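# Unplug the clipped cord from the power strip

## Task

Pull out the plug whose cord is held in the wire clip on the power strip, so that the plug ends up free of the wire clip, and finish without either gripper holding any other loose object.

## Robot and tools

Robot: two arms, left_arm and right_arm, each with a two-finger parallel gripper and a wrist camera. The gripper's fingers point along its own +z axis and close along its y axis. The reported hand point (end_effector_position) is between the finger pads, roughly 1 cm short of the fingertips.

Frames: the scene frame has its origin at table-top height, halfway between the nominal arm bases, with +z up, +x out over the table and left_arm on the +y side (arm names do not match image sides). The real bases are near left_arm (-0.012, +0.278, +0.007) and right_arm (+0.033, -0.335, +0.030), barely rotated about z. Each arm's reported hand poses, velocities, targets and wrist-camera poses are in that arm's own base frame. Fixed cameras and the table use the scene frame. Reported poses may be a few centimetres off, more at long reach.

Motion row: every moving command uses rows of 14 numbers, all in [-1, 1]: dx, dy, dz, rx, ry, rz, opening for left_arm, then the same seven for right_arm. Both arms always appear, even if one is idle. dx to rz are an offset, not a pose: they are measured from that arm's Hand target as it stood when the action or move began, along that arm's base axes, and the rotation (rx, ry, rz as one rotation vector) turns about the Hand target's position. Scale: 1.0 equals 0.6 m or 180 degrees. Sending the same offset twice moves the arm twice. Six zeros re-request the current Hand target. The opening is absolute, not an offset: +1 fully open (0.094 m), -1 closed. Any number you send is a command, so to keep a gripper as it is, resend its current opening.

execute_actions(actions, cameras): actions is a list of up to 15 actions; each action is a table of up to 15 rows, one per 1/30 s step, and a short table repeats its last row to fill 15 steps. Every row in one action counts from that action's start pose. The result is the robot state; images come only with an empty actions list or when cameras names them (["all"], specific names, or [] for none).

move(target, speed, blend, opening_speed, grip_force, blocking, cameras): drives grippers in straight lines toward target, which is one 14-number row or a list of up to 15 rows; every row is an offset from the same starting Hand targets, not from the previous row. speed is the top path speed in m/s (0.002 to 2.9, default 0.25; rotation up to twice that in rad/s), one value or one per target. blend (metres) rounds corners of a list; 0 stops at each point. opening_speed sets how fast openings change, per second on the -1..+1 scale, at least 0.2; use it to close gently. grip_force is the finger-pad force limit in newtons, about 10 to 50, per move or per arm, and persists; lower forces close slowly. blocking=false returns early while the move continues. Moves last at least 0.5 s and at most 10 s; paths do not avoid obstacles or the other arm. The result adds a move: line saying how it ended (done, off_target, moving, held, fault) and which limits acted (paced = pose clipped, held = steps withheld). done means within 10 mm and 2 degrees at rest; neither done nor off_target tells you about contact.

wait(seconds 0 to 10, cameras): lets the scene run with current commands. stop(cameras): brakes a running move. zoom_image(camera, region [x0, y0, x1, y1] in pixels, at most 504 by 504): closer look at a camera's latest image. read_manual(section) returns licence text only. finished_scene(scene) ends the current scene irreversibly; the goal must hold without the robot.

Cameras: cam_head_left, cam_head_right, cam_high, cam_left_wrist, cam_right_wrist, each 672x504. Calibration lines give intrinsics K and world-to-camera transforms; fixed cameras may have shifted slightly, and wrist images can lag while the arm moves.

Result lines: Hand target is the last commanded pose after clipping; the gripper often rests short of it, and only a new command (even all zeros) asks for it again; resend the gap as an offset if needed. The controller limits each step's orientation to 40 degrees from the measured one. grip_measured is the measured finger opening on the command scale (reads slightly wide when empty, slightly narrow under a hard squeeze). grip_effort_nm is a smoothed gripper motor effort, negative closing; it is not pad force. Joint torques include gravity and have offsets; joints 1 to 3 wrap at ±28 N m. Joint velocities may say within noise. Tool commands shows present gripper commands. MOTOR HOT appears at 75 °C; at 90 °C the arm folds and idles; at 100 °C it collapses. Holding loads, stretched arms and pushing at unreachable poses heat motors.

Cautions: an arm blocked by something keeps pushing until you command its target back past the gripper. Faster contact hits harder; aiming far past a contact presses harder. Never let the two arms, grippers or wrist cameras touch or press each other, and never close one gripper on the other's fingers. Avoid paths near an arm's own base (shoulder flips); go around it. Don't strike fixed or heavy objects, drop things, release moving parts, strain the camera cables, or let anything leave the table. Loose objects may occasionally be nudged by an outside push. Open well above grip_measured to release.

Each tool is called after ">>>" as name(argument=value, ...) on one line, values as JSON.

## Session

>>> execute_actions(actions=[])

Scene clock: 0.00 s.
left_arm: end_effector_position=(+0.2961, -0.2234, +0.1776) grip_measured=+1.000 grip_effort_nm=n/a end_effector_quat_wxyz=(+0.165, +0.202, +0.962, -0.080) | right_arm: end_effector_position=(+0.2318, -0.0119, +0.2930) grip_measured=+1.000 grip_effort_nm=n/a end_effector_quat_wxyz=(+0.671, +0.325, +0.665, +0.037)
Joint positions: left_arm=[-0.647 1.608 1.483 -1.076 0.005 -0.234 0.094] | right_arm=[0.706 0.461 0.582 -0.334 1.097 0.7 0.094]
Joint velocities: within noise
Joint torques (N m): no reading
Motor temperatures (°C): left_arm=[23 24 26 23 22 22 22] | right_arm=[25 23 29 24 24 22 20]
Heat: left arm: 26 °C; right arm: 29 °C.
Hand target: left_arm +0.2990, -0.2251, +0.1870; +0.180, +0.201, +0.959, -0.086 | right_arm +0.2305, -0.0133, +0.2955; +0.672, +0.326, +0.664, +0.036
Tool commands: left_gripper/opening=+1.0 right_gripper/opening=+1.0

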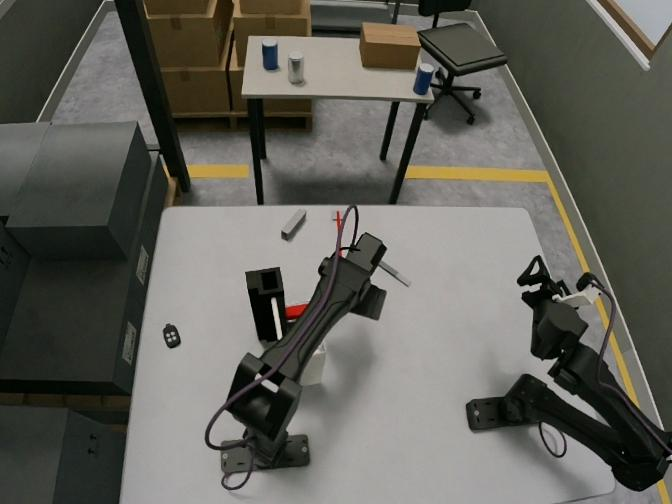

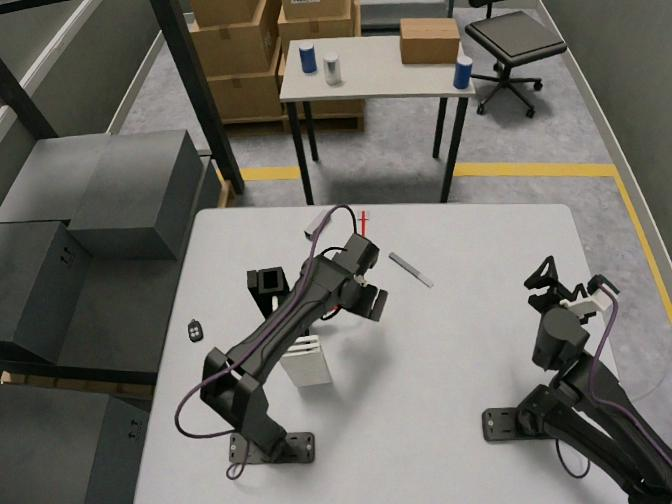

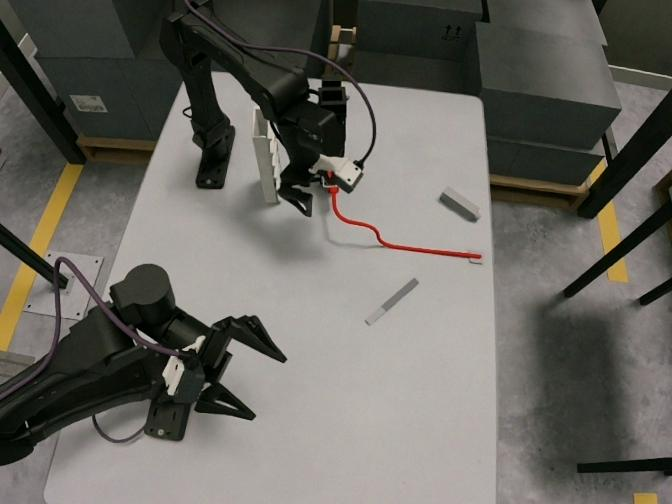

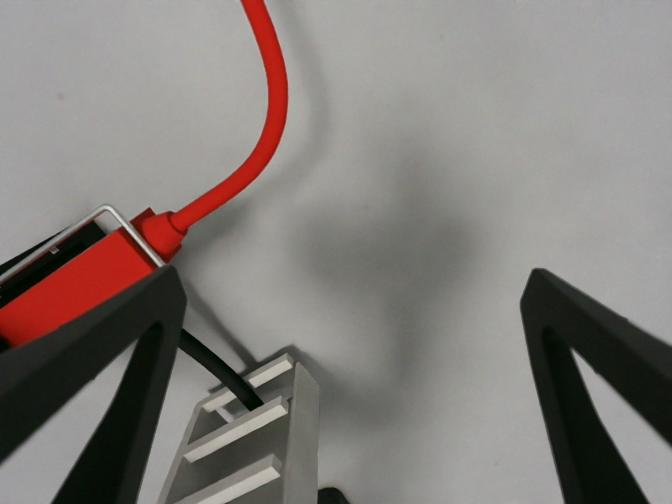

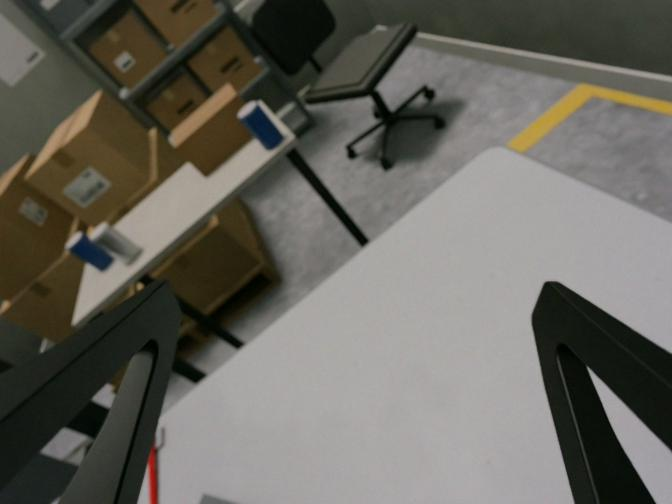

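>>> move(target=[0,0.25,0.25,0,0,0,1,0,0,0,0,0,0,1], cameras=["all"])

Scene clock: 5.40 s.
left_arm: end_effector_position=(+0.3021, -0.0750, +0.3245) grip_measured=+1.000 grip_effort_nm=-0.03 end_effector_quat_wxyz=(+0.238, +0.188, +0.949, -0.082) | right_arm: end_effector_position=(+0.2318, -0.0119, +0.2930) grip_measured=+1.000 grip_effort_nm=0.01 end_effector_quat_wxyz=(+0.671, +0.325, +0.665, +0.037)
Joint positions: left_arm=[-0.14 1.506 1.965 -1.552 0.184 0.205 0.094] | right_arm=[0.706 0.461 0.582 -0.334 1.097 0.7 0.094]
Joint torques (N m): left_arm=[0.44 -6.54 8.77 1.29 0.26 0.07] | right_arm=[-0.03 1.29 6.54 1.58 0.14 -0.04]
Heat: left arm: 28 °C; right arm: 30 °C.
Hand target: left_arm +0.2990, -0.0750, +0.3370; +0.180, +0.201, +0.959, -0.086 | right_arm +0.2305, -0.0133, +0.2955; +0.672, +0.326, +0.664, +0.036
Off the commanded pose: left_arm 0.013 m, 7 deg | right_arm 0.003 m, 0 deg.
joint sent to its limit (left arm) — joint 4 (wrist pitch), lower limit. The joint targets are off in orientation, not in position.
move: off_target (left_arm)
camera_calibration:
cam_left_wrist: T_world_to_cam=[[-0.399308, -0.916698, 0.014771, 0.0498928], [-0.897721, 0.394212, 0.19671, 0.250444], [-0.186146, 0.0652877, -0.98035, 0.488909], [0, 0, 0, 1]] pos_world=[0.33576, -0.0849111, 0.4293]

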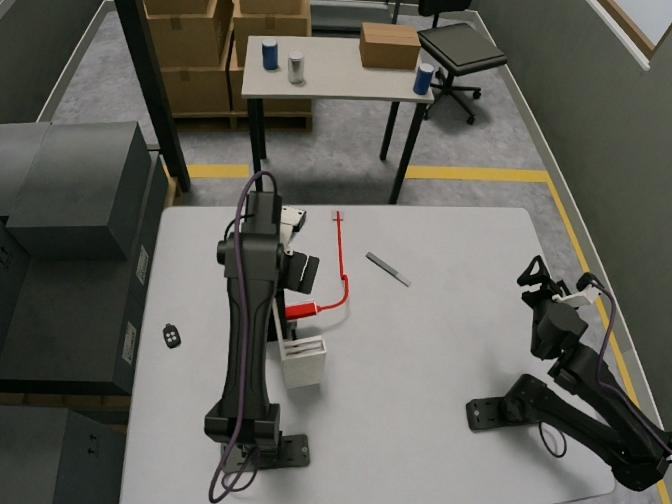

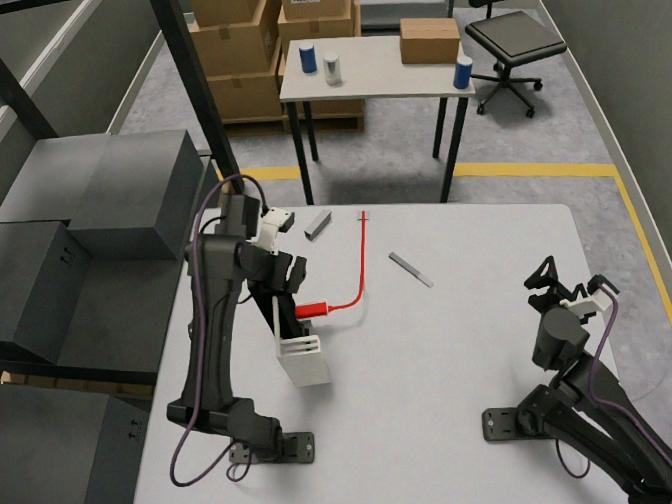

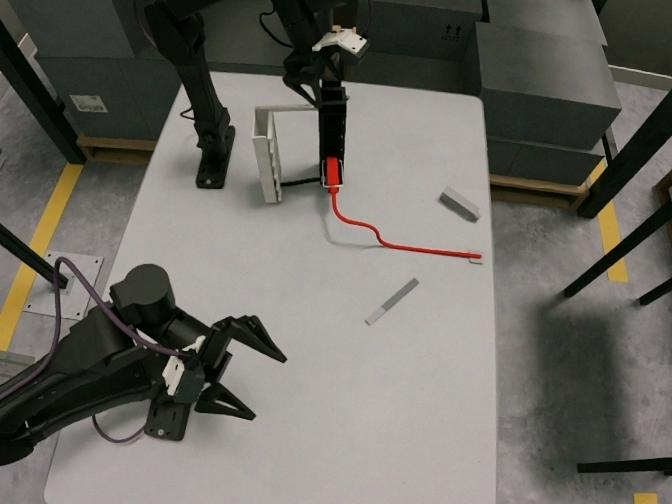

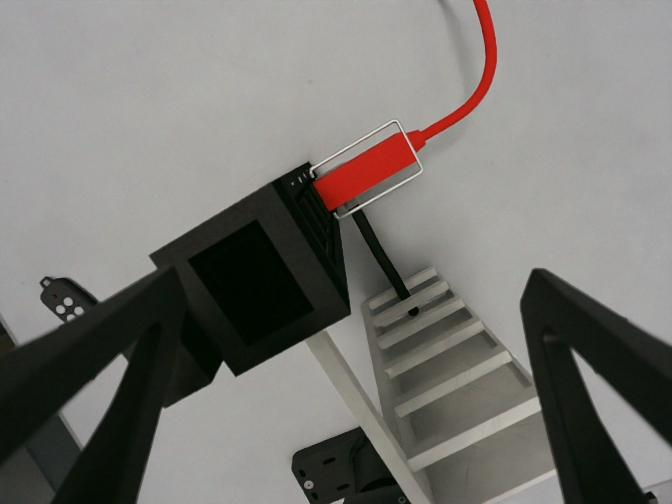

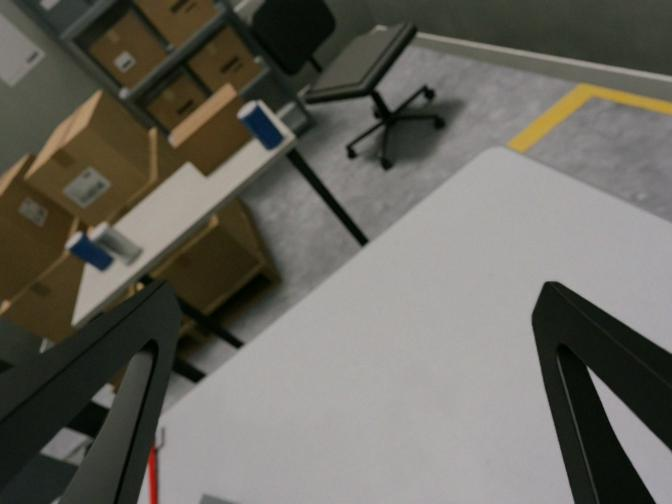

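>>> zoom_image(camera="cam_left_wrist", region=[240, 80, 480, 260])

>>> zoom_image(camera="cam_head_left", region=[240, 250, 400, 400])

>>> zoom_image(camera="cam_high", region=[240, 80, 400, 220])

Scaled by 2.100 from the camera's 672x504 image, which has a finer 960x720 frame.

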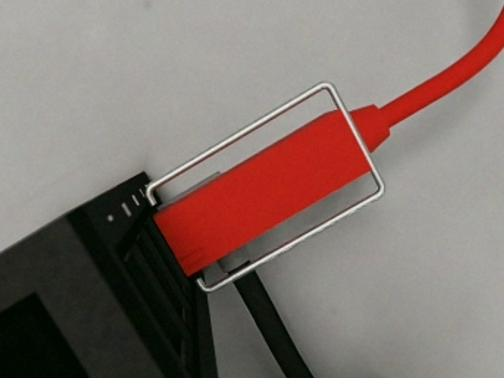

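Scaled by 3.150 from the camera's 672x504 image, which has a finer 960x720 frame.

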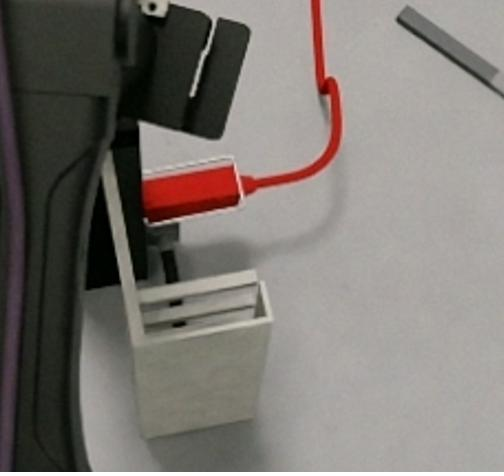

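Scaled by 3.150 from the camera's 672x504 image, which has a finer 960x720 frame.

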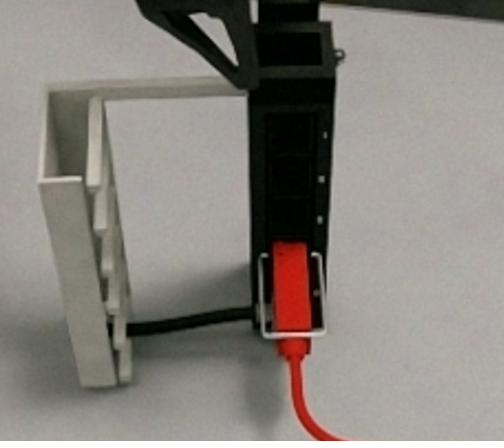

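>>> move(target=[[-0.1,0.0,0.15,0,-0.08,0,1,0,0,0,0,0,0,1],[-0.15,0.1,0.15,0,-0.1,0,1,0.044,0.63,-0.175,-0.141,-0.135,0.6195,1]], cameras=["all"])

Scene clock: 72.20 s.
left_arm: end_effector_position=(+0.2118, -0.0143, +0.4268) grip_measured=+1.000 grip_effort_nm=-0.03 end_effector_quat_wxyz=(+0.441, +0.176, +0.880, +0.000) | right_arm: end_effector_position=(+0.2570, +0.3602, +0.1920) grip_measured=+1.000 grip_effort_nm=0.01 end_effector_quat_wxyz=(+0.506, -0.493, +0.504, +0.497)
Joint positions: left_arm=[0.175 1.122 1.986 -1.556 0.292 0.433 0.094] | right_arm=[0.614 1.767 0.689 1.087 -0.936 0.009 0.094]
Joint torques (N m): left_arm=[0.66 -0.8 4.3 1.89 0.28 0.06] | right_arm=[0.5 -5.59 6.61 1.52 -0.18 -0.08]
Motor temperatures (°C): left_arm=[23 26 30 26 22 22 22] | right_arm=[25 24 33 30 24 22 20]
Heat: left arm: 30 °C; right arm: 33 °C.
Hand target: left_arm +0.2091, -0.0151, +0.4270; +0.327, +0.212, +0.919, -0.054 | right_arm +0.2569, +0.3647, +0.1906; +0.500, -0.500, +0.500, +0.500
Off the commanded pose: left_arm 0.003 m, 16 deg | right_arm 0.005 m, 1 deg.
joint sent to its limit (left arm) — joint 4 (wrist pitch), lower limit. The joint targets are off in orientation, not in position.
move: off_target (left_arm)
camera_calibration:
cam_left_wrist: T_world_to_cam=[[-0.291537, -0.934574, -0.203906, 0.138288], [-0.922534, 0.331053, -0.198329, 0.298184], [0.252857, 0.13029, -0.958691, 0.467143], [0, 0, 0, 1]] pos_world=[0.197281, -0.0303379, 0.535182]
cam_right_wrist: T_world_to_cam=[[0.999023, 0.02413, -0.0370173, -0.252052], [-0.0125743, -0.647851, -0.761663, 0.399082], [-0.0423606, 0.761385, -0.646915, -0.0338283], [0, 0, 0, 1]] pos_world=[0.255391, 0.290384, 0.272752]

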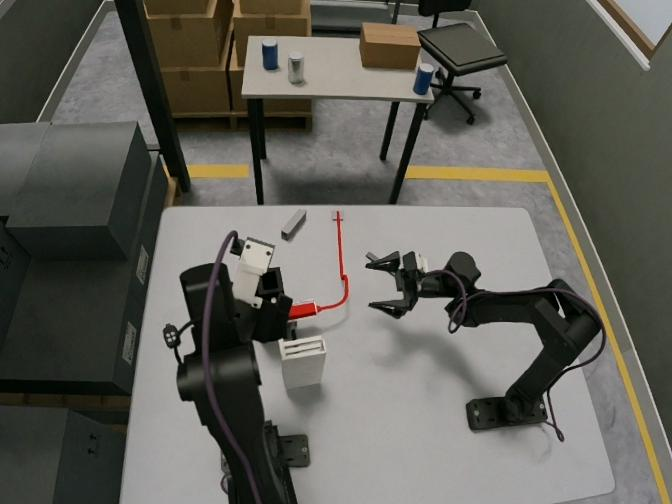

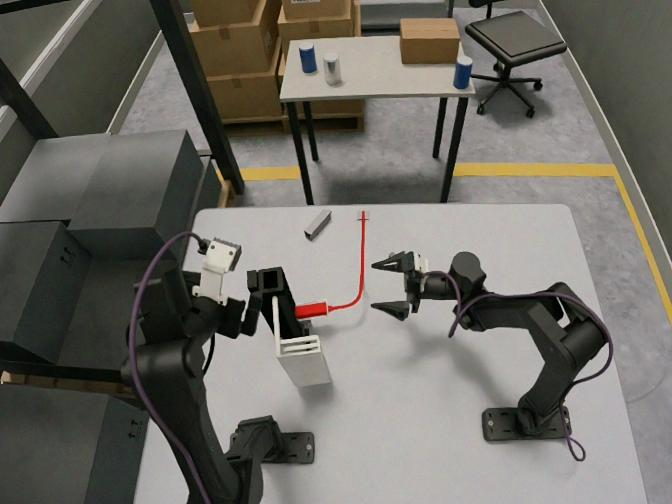

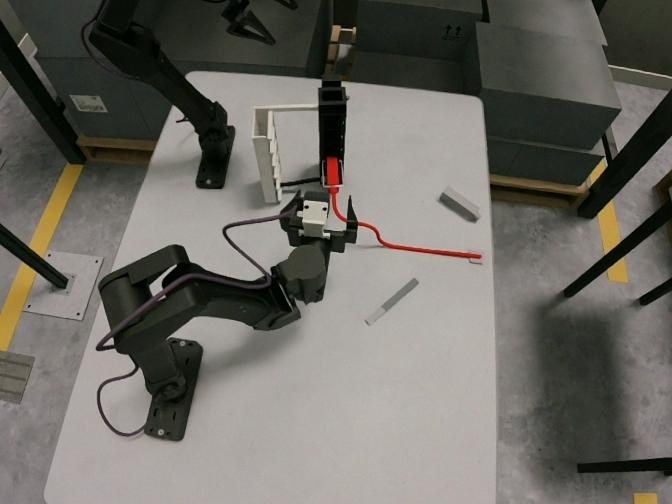

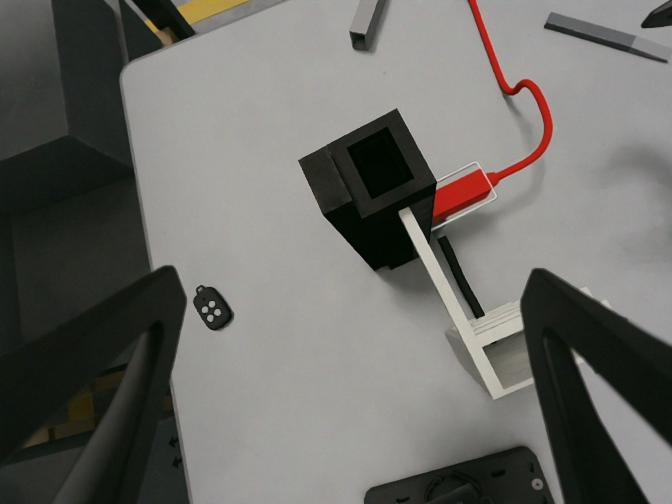

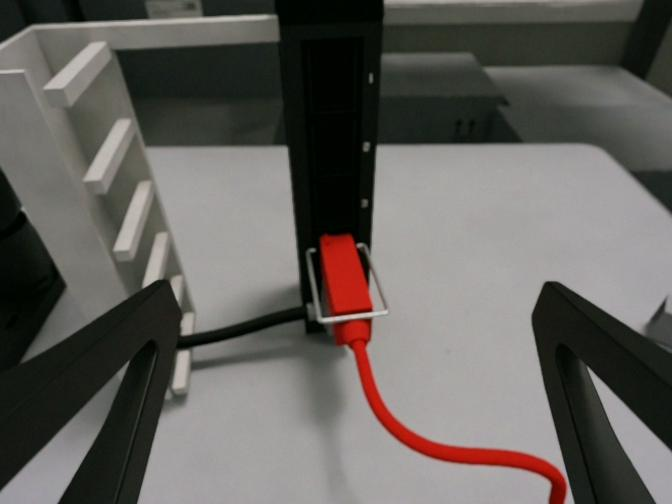

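>>> zoom_image(camera="cam_right_wrist", region=[270, 200, 430, 360])

>>> zoom_image(camera="cam_left_wrist", region=[390, 130, 550, 290])

>>> zoom_image(camera="cam_head_right", region=[240, 250, 400, 390])

Scaled by 3.150 from the camera's 672x504 image, which has a finer 960x720 frame.

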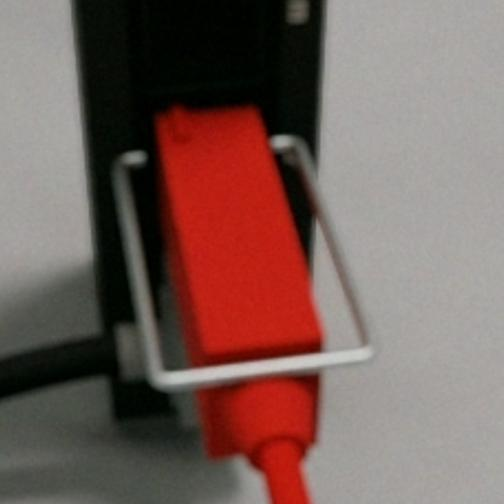

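Scaled by 3.150 from the camera's 672x504 image, which has a finer 960x720 frame.

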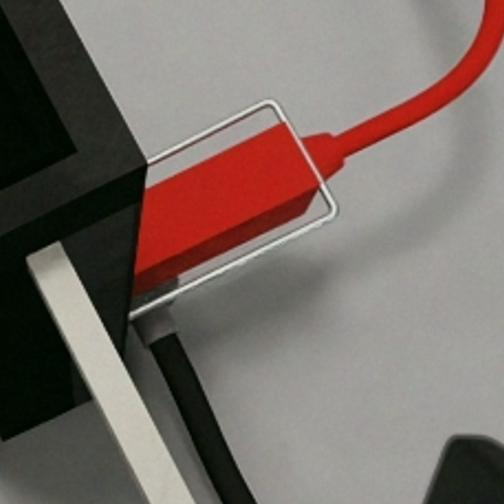

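Scaled by 3.150 from the camera's 672x504 image, which has a finer 960x720 frame.

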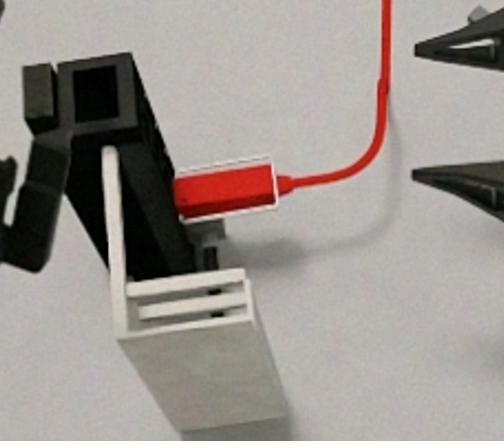

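>>> move(target=[0,0,0,0,0,0,1,0.06,-0.03,-0.1,0,0.5,0,0.2], cameras=["all"])

Scene clock: 186.77 s.
left_arm: end_effector_position=(+0.2118, -0.0143, +0.4268) grip_measured=+1.000 grip_effort_nm=-0.03 end_effector_quat_wxyz=(+0.441, +0.177, +0.880, +0.001) | right_arm: end_effector_position=(+0.2886, +0.3459, +0.1292) grip_measured=+0.201 grip_effort_nm=-0.06 end_effector_quat_wxyz=(-0.007, +0.011, +0.713, +0.701)
Joint positions: left_arm=[0.175 1.122 1.986 -1.556 0.292 0.433 0.094] | right_arm=[0.519 2.037 0.735 1.27 -1.046 1.57 0.056]
Joint torques (N m): left_arm=[0.68 -0.8 4.31 1.9 0.28 0.06] | right_arm=[-0.51 -6.42 5.48 1.94 -0.12 0.04]
Heat: left arm: 30 °C; right arm: 34 °C.
Hand target: left_arm +0.2091, -0.0150, +0.4270; +0.327, +0.212, +0.919, -0.054 | right_arm +0.2928, +0.3467, +0.1306; +0.000, +0.000, +0.707, +0.707
Off the commanded pose: left_arm 0.003 m, 16 deg | right_arm 0.005 m, 2 deg.
joint sent to its limit (left arm) — joint 4 (wrist pitch), lower limit. The joint targets are off in orientation, not in position.
move: off_target (left_arm)
camera_calibration:
cam_left_wrist: T_world_to_cam=[[-0.291759, -0.934421, -0.204287, 0.138539], [-0.922435, 0.331364, -0.198273, 0.298144], [0.252963, 0.130593, -0.958621, 0.467094], [0, 0, 0, 1]] pos_world=[0.19728, -0.0303393, 0.535182]
cam_right_wrist: T_world_to_cam=[[-0.0622121, 0.0289611, -0.997643, 0.143176], [-0.760733, -0.648434, 0.0286149, 0.456401], [-0.646076, 0.76072, 0.0623721, 0.0205322], [0, 0, 0, 1]] pos_world=[0.369372, 0.27618, 0.128498]

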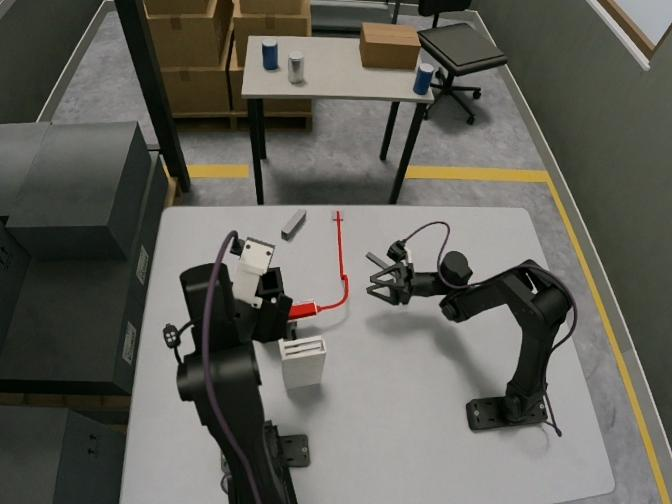

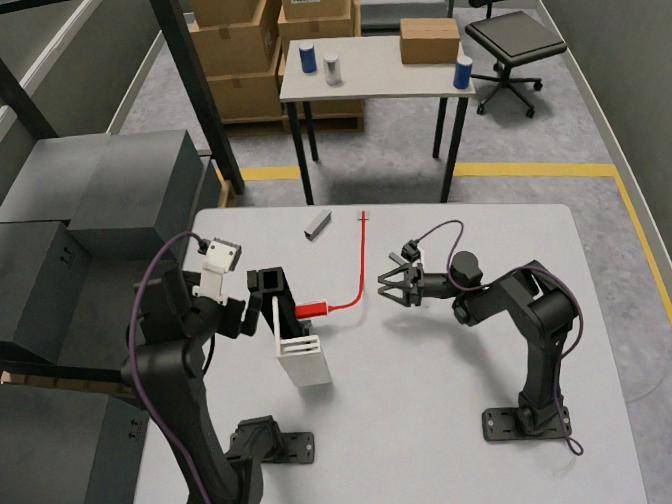

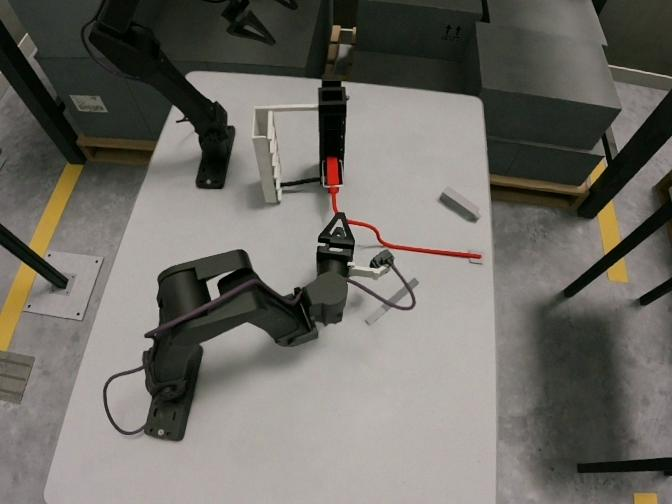

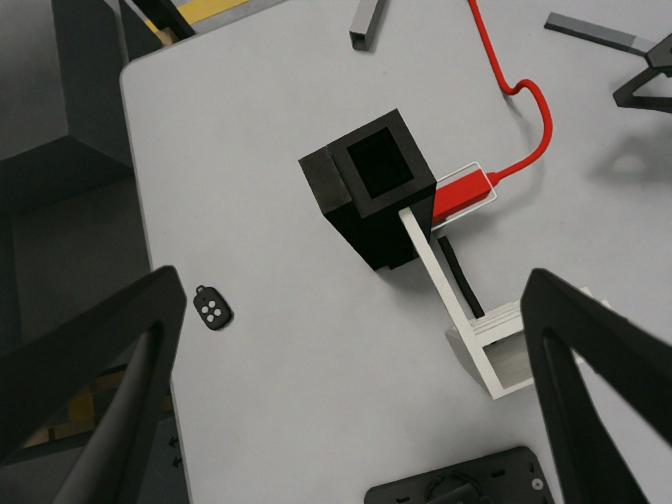

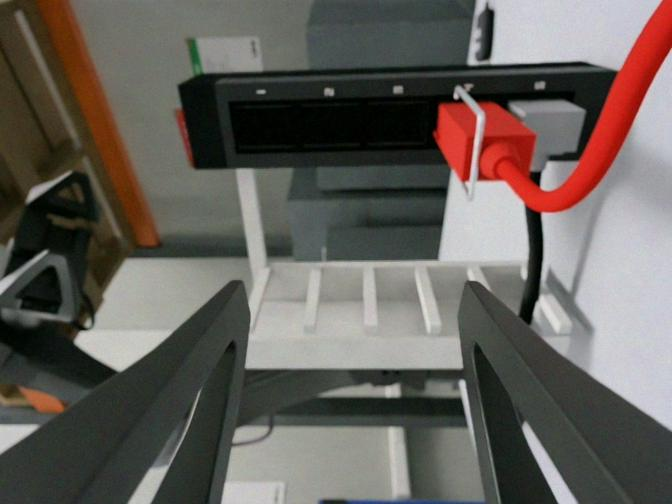

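>>> zoom_image(camera="cam_right_wrist", region=[400, 60, 600, 240])

Scaled by 2.520 from the camera's 672x504 image, which has a finer 960x720 frame.

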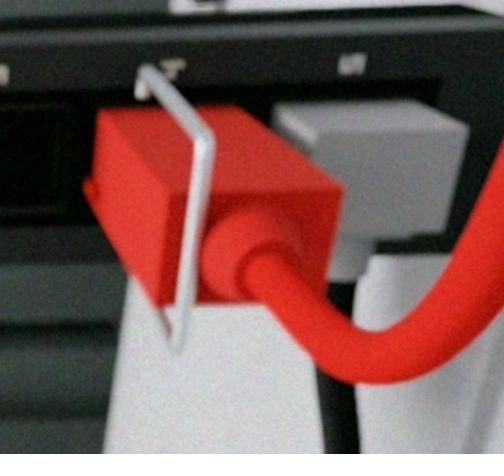

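>>> move(target=[0,0,0,0,0,0,1,-0.005,0.149,-0.078,-0.111,-0.0106,0.0605,-0.3], cameras=["all"], speed=0.15)

>>> zoom_image(camera="cam_right_wrist", region=[300, 100, 600, 400])

Scene clock: 223.97 s.
left_arm: end_effector_position=(+0.2118, -0.0143, +0.4268) grip_measured=+1.000 grip_effort_nm=-0.03 end_effector_quat_wxyz=(+0.441, +0.177, +0.880, +0.001) | right_arm: end_effector_position=(+0.2859, +0.4321, +0.0893) grip_measured=-0.299 grip_effort_nm=-0.06 end_effector_quat_wxyz=(-0.059, -0.073, +0.814, +0.573)
Joint positions: left_arm=[0.175 1.122 1.986 -1.556 0.292 0.433 0.094] | right_arm=[0.692 2.117 1.228 0.249 -0.973 1.033 0.033]
Joint torques (N m): left_arm=[0.69 -0.79 4.33 1.89 0.29 0.05] | right_arm=[0.18 -8.32 7.31 1.55 -0.23 -0.16]
Motor temperatures (°C): left_arm=[23 24 27 31 23 22 22] | right_arm=[25 27 33 32 24 22 20]
Heat: left arm: 31 °C; right arm: 33 °C.
Hand target: left_arm +0.2091, -0.0150, +0.4270; +0.327, +0.212, +0.919, -0.054 | right_arm +0.2899, +0.4361, +0.0838; -0.055, -0.079, +0.815, +0.571
Off the commanded pose: left_arm 0.003 m, 16 deg | right_arm 0.008 m, 1 deg.
joint sent to its limit (left arm) — joint 4 (wrist pitch), lower limit. The joint targets are off in orientation, not in position.
move: off_target (left_arm)
camera_calibration:
cam_left_wrist: T_world_to_cam=[[-0.291759, -0.934421, -0.204287, 0.138539], [-0.922435, 0.331364, -0.198273, 0.298144], [0.252963, 0.130593, -0.958621, 0.467094], [0, 0, 0, 1]] pos_world=[0.19728, -0.0303393, 0.535182]
cam_right_wrist: T_world_to_cam=[[0.00690554, -0.297455, -0.954711, 0.218148], [-0.626697, -0.745264, 0.227666, 0.49705], [-0.779232, 0.596742, -0.191561, 0.0872773], [0, 0, 0, 1]] pos_world=[0.378003, 0.383241, 0.111826]

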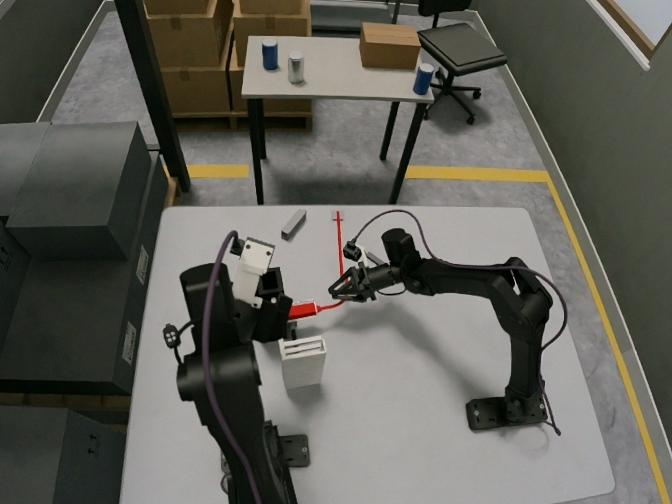

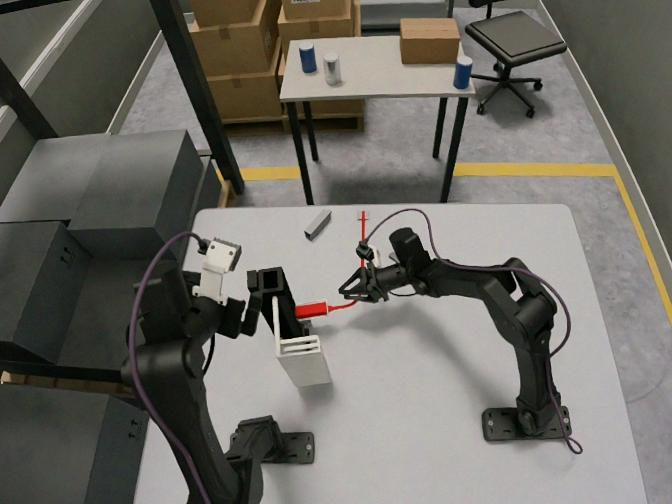

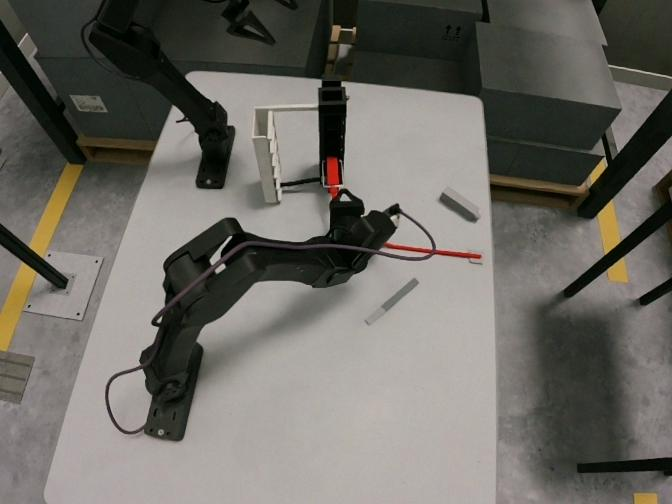

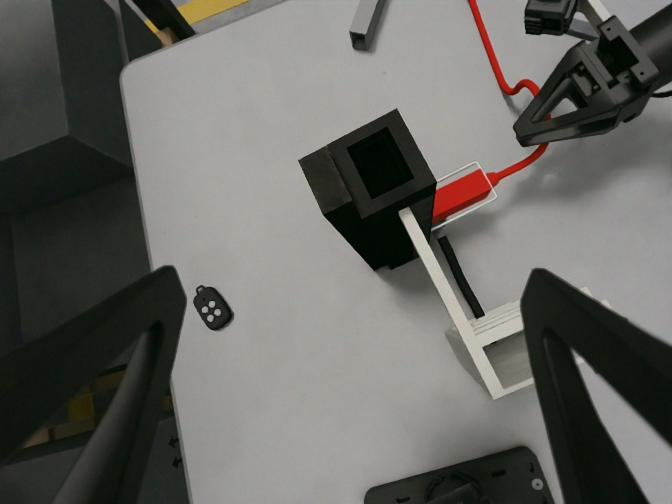

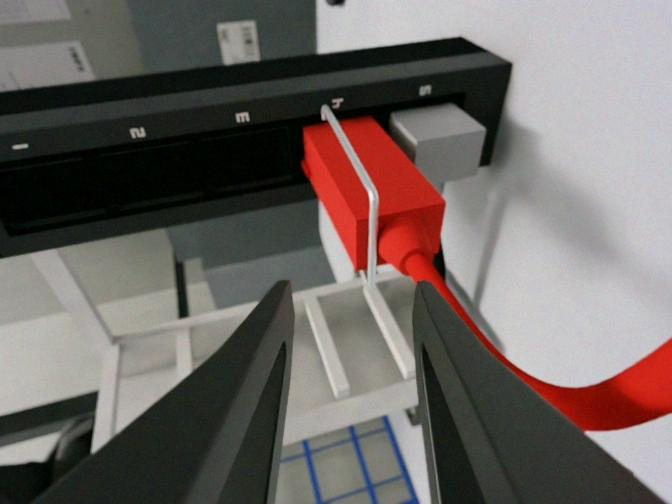

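Scaled by 1.680 from the camera's 672x504 image, which has a finer 960x720 frame.

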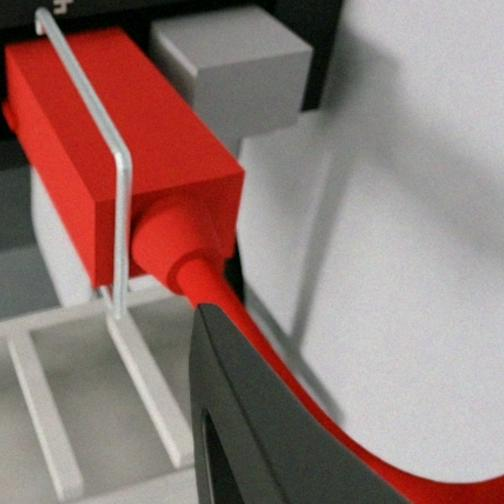

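>>> move(target=[0,0,0,0,0,0,1,-0.0065,0.0765,-0.0347,0,0,0,-0.6], cameras=["cam_right_wrist","cam_head_right","cam_left_wrist"], speed=0.06)

>>> zoom_image(camera="cam_right_wrist", region=[250, 150, 500, 400])

Scene clock: 245.37 s.
left_arm: end_effector_position=(+0.2118, -0.0143, +0.4268) grip_measured=+1.000 grip_effort_nm=-0.03 end_effector_quat_wxyz=(+0.441, +0.177, +0.880, +0.001) | right_arm: end_effector_position=(+0.2841, +0.4765, +0.0707) grip_measured=-0.599 grip_effort_nm=-0.06 end_effector_quat_wxyz=(-0.056, -0.078, +0.815, +0.572)
Joint positions: left_arm=[0.175 1.122 1.986 -1.556 0.292 0.433 0.094] | right_arm=[0.773 2.245 1.346 0.317 -0.906 1.096 0.019]
Joint torques (N m): left_arm=[0.68 -0.79 4.29 1.89 0.28 0.06] | right_arm=[0.58 -8.91 7.15 1.76 -0.19 -0.02]
Heat: left arm: 31 °C; right arm: 35 °C.
Hand target: left_arm +0.2091, -0.0150, +0.4270; +0.327, +0.212, +0.919, -0.054 | right_arm +0.2860, +0.4820, +0.0630; -0.055, -0.078, +0.815, +0.571
Off the commanded pose: left_arm 0.003 m, 16 deg | right_arm 0.010 m, 0 deg.
joint sent to its limit (left arm) — joint 4 (wrist pitch), lower limit. The joint targets are off in orientation, not in position.
move: off_target (left_arm)
camera_calibration:
cam_left_wrist: T_world_to_cam=[[-0.291759, -0.934421, -0.204287, 0.138539], [-0.922435, 0.331364, -0.198273, 0.298144], [0.252963, 0.130593, -0.958621, 0.467094], [0, 0, 0, 1]] pos_world=[0.19728, -0.0303393, 0.535182]
cam_right_wrist: T_world_to_cam=[[0.0183954, -0.298965, -0.954087, 0.210925], [-0.626396, -0.747206, 0.222062, 0.534483], [-0.779288, 0.593551, -0.201016, 0.0580982], [0, 0, 0, 1]] pos_world=[0.376193, 0.427944, 0.0942307]
Images, in order (width x height): cam_head_right 672x504, cam_left_wrist 672x504, cam_right_wrist 672x504.

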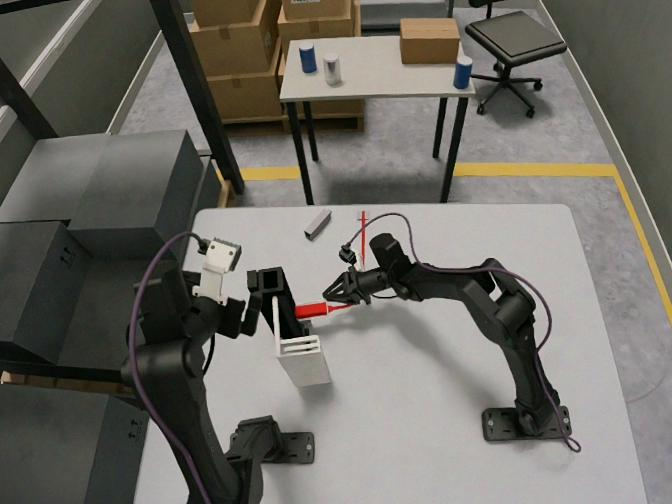

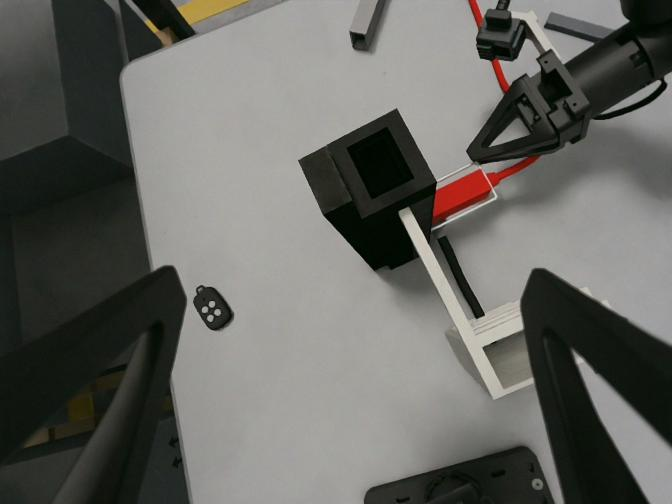

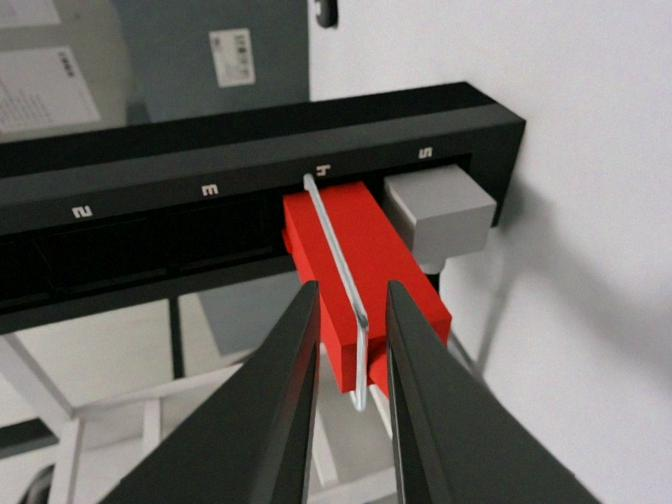

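Scaled by 2.016 from the camera's 672x504 image, which has a finer 960x720 frame.

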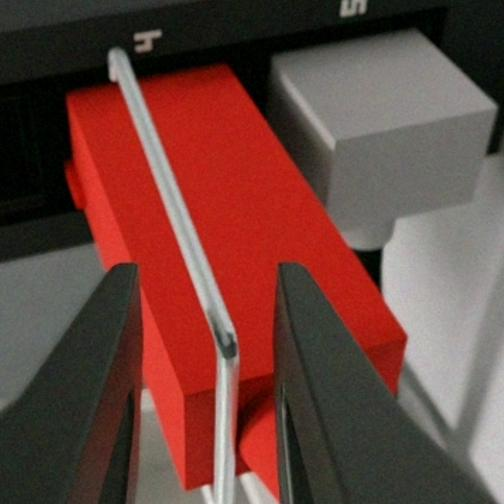

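>>> move(target=[0,0,0,0,0,0,1,0,0,0,0,0,0,-0.95], cameras=["cam_right_wrist"], opening_speed=0.3, grip_force=30)

>>> zoom_image(camera="cam_right_wrist", region=[250, 150, 500, 400])

Scene clock: 251.80 s.
left_arm: end_effector_position=(+0.2118, -0.0143, +0.4268) grip_measured=+1.000 grip_effort_nm=-0.03 end_effector_quat_wxyz=(+0.441, +0.177, +0.880, +0.001) | right_arm: end_effector_position=(+0.2841, +0.4764, +0.0705) grip_measured=-0.931 grip_effort_nm=-0.60 end_effector_quat_wxyz=(-0.057, -0.076, +0.815, +0.572)
Joint positions: left_arm=[0.175 1.122 1.986 -1.556 0.292 0.433 0.094] | right_arm=[0.773 2.245 1.346 0.316 -0.905 1.099 0.003]
Joint torques (N m): left_arm=[0.68 -0.79 4.31 1.89 0.28 0.05] | right_arm=[0.68 -8.99 7.13 1.77 -0.18 -0.04]
Heat: left arm: 32 °C; right arm: 35 °C.
Hand target: left_arm +0.2091, -0.0150, +0.4270; +0.327, +0.212, +0.919, -0.054 | right_arm +0.2860, +0.4820, +0.0630; -0.055, -0.078, +0.816, +0.571
Off the commanded pose: left_arm 0.003 m, 16 deg | right_arm 0.010 m, 0 deg.
joint sent to its limit (left arm) — joint 4 (wrist pitch), lower limit. The joint targets are off in orientation, not in position.
grip_force (N): 30, 30
move: off_target (left_arm)
camera_calibration:
cam_right_wrist: T_world_to_cam=[[0.0145486, -0.300195, -0.953767, 0.212425], [-0.626711, -0.74599, 0.225238, 0.533726], [-0.779116, 0.594459, -0.198988, 0.057495], [0, 0, 0, 1]] pos_world=[0.376196, 0.427745, 0.0938295]
Images, in order (width x height): cam_right_wrist 672x504.

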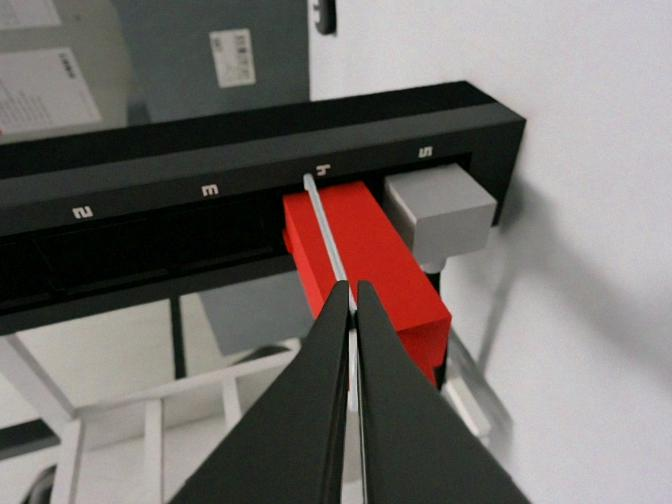

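Scaled by 2.016 from the camera's 672x504 image, which has a finer 960x720 frame.

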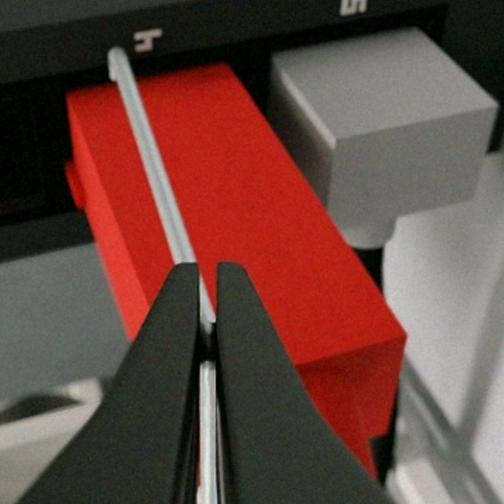

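>>> move(target=[0,0,0,0,0,0,1,-0.0017,0.008,0.045,-0.1087,-0.0233,0,-0.97], cameras=["cam_right_wrist","cam_left_wrist"], speed=0.06)

>>> zoom_image(camera="cam_right_wrist", region=[250, 150, 500, 400])

Scene clock: 266.13 s.
left_arm: end_effector_position=(+0.2118, -0.0143, +0.4268) grip_measured=+1.000 grip_effort_nm=-0.02 end_effector_quat_wxyz=(+0.441, +0.177, +0.880, +0.001) | right_arm: end_effector_position=(+0.2833, +0.4815, +0.0796) grip_measured=-0.966 grip_effort_nm=-0.22 end_effector_quat_wxyz=(-0.046, -0.076, +0.907, +0.412)
Joint positions: left_arm=[0.175 1.122 1.986 -1.556 0.292 0.433 0.094] | right_arm=[0.841 2.239 1.717 -0.443 -0.647 0.882 0.002]
Joint torques (N m): left_arm=[0.69 -0.77 4.3 1.9 0.28 0.05] | right_arm=[0.32 -11.82 8.02 1.34 -0.33 -0.13]
Motor temperatures (°C): left_arm=[23 24 27 32 23 22 22] | right_arm=[25 32 35 34 24 22 21]
Heat: left arm: 32 °C; right arm: 35 °C.
Hand target: left_arm +0.2091, -0.0150, +0.4270; +0.327, +0.212, +0.919, -0.054 | right_arm +0.2850, +0.4868, +0.0901; -0.037, -0.089, +0.902, +0.421
Off the commanded pose: left_arm 0.003 m, 16 deg | right_arm 0.012 m, 2 deg.
joint sent to its limit (left arm) — joint 4 (wrist pitch), lower limit. The joint targets are off in orientation, not in position.
grip_force (N): 30, 30
move: off_target (left_arm, right_arm)
camera_calibration:
cam_left_wrist: T_world_to_cam=[[-0.291759, -0.934421, -0.204287, 0.138539], [-0.922435, 0.331364, -0.198273, 0.298144], [0.252963, 0.130593, -0.958621, 0.467094], [0, 0, 0, 1]] pos_world=[0.19728, -0.0303393, 0.535182]
cam_right_wrist: T_world_to_cam=[[0.0577888, -0.620813, -0.781826, 0.351026], [-0.649788, -0.617933, 0.442644, 0.462571], [-0.757915, 0.482441, -0.439107, 0.12265], [0, 0, 0, 1]] pos_world=[0.373246, 0.444588, 0.123543]
Images, in order (width x height): cam_left_wrist 672x504, cam_right_wrist 672x504.

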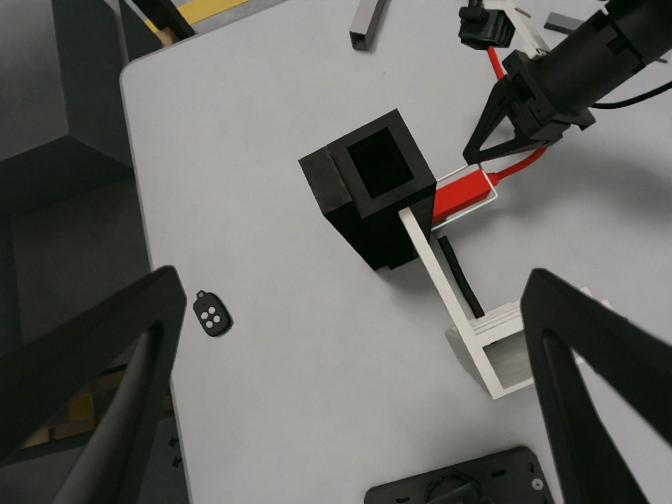

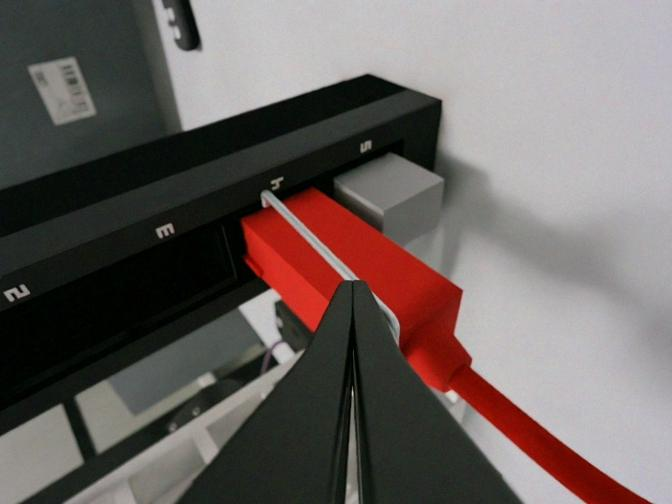

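Scaled by 2.016 from the camera's 672x504 image, which has a finer 960x720 frame.

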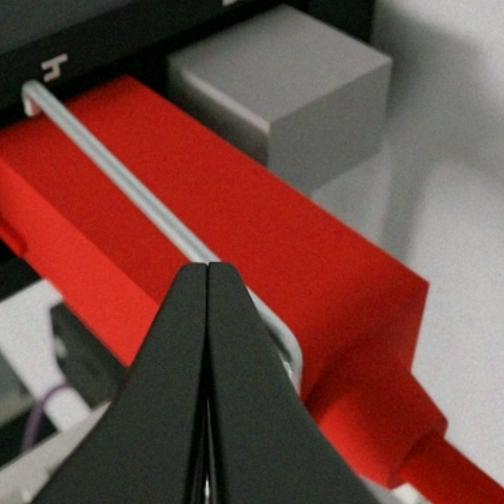

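>>> zoom_image(camera="cam_left_wrist", region=[420, 100, 560, 240])

Scaled by 3.600 from the camera's 672x504 image, which has a finer 960x720 frame.

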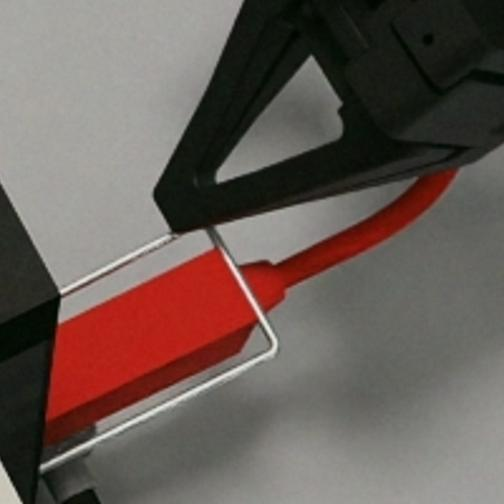

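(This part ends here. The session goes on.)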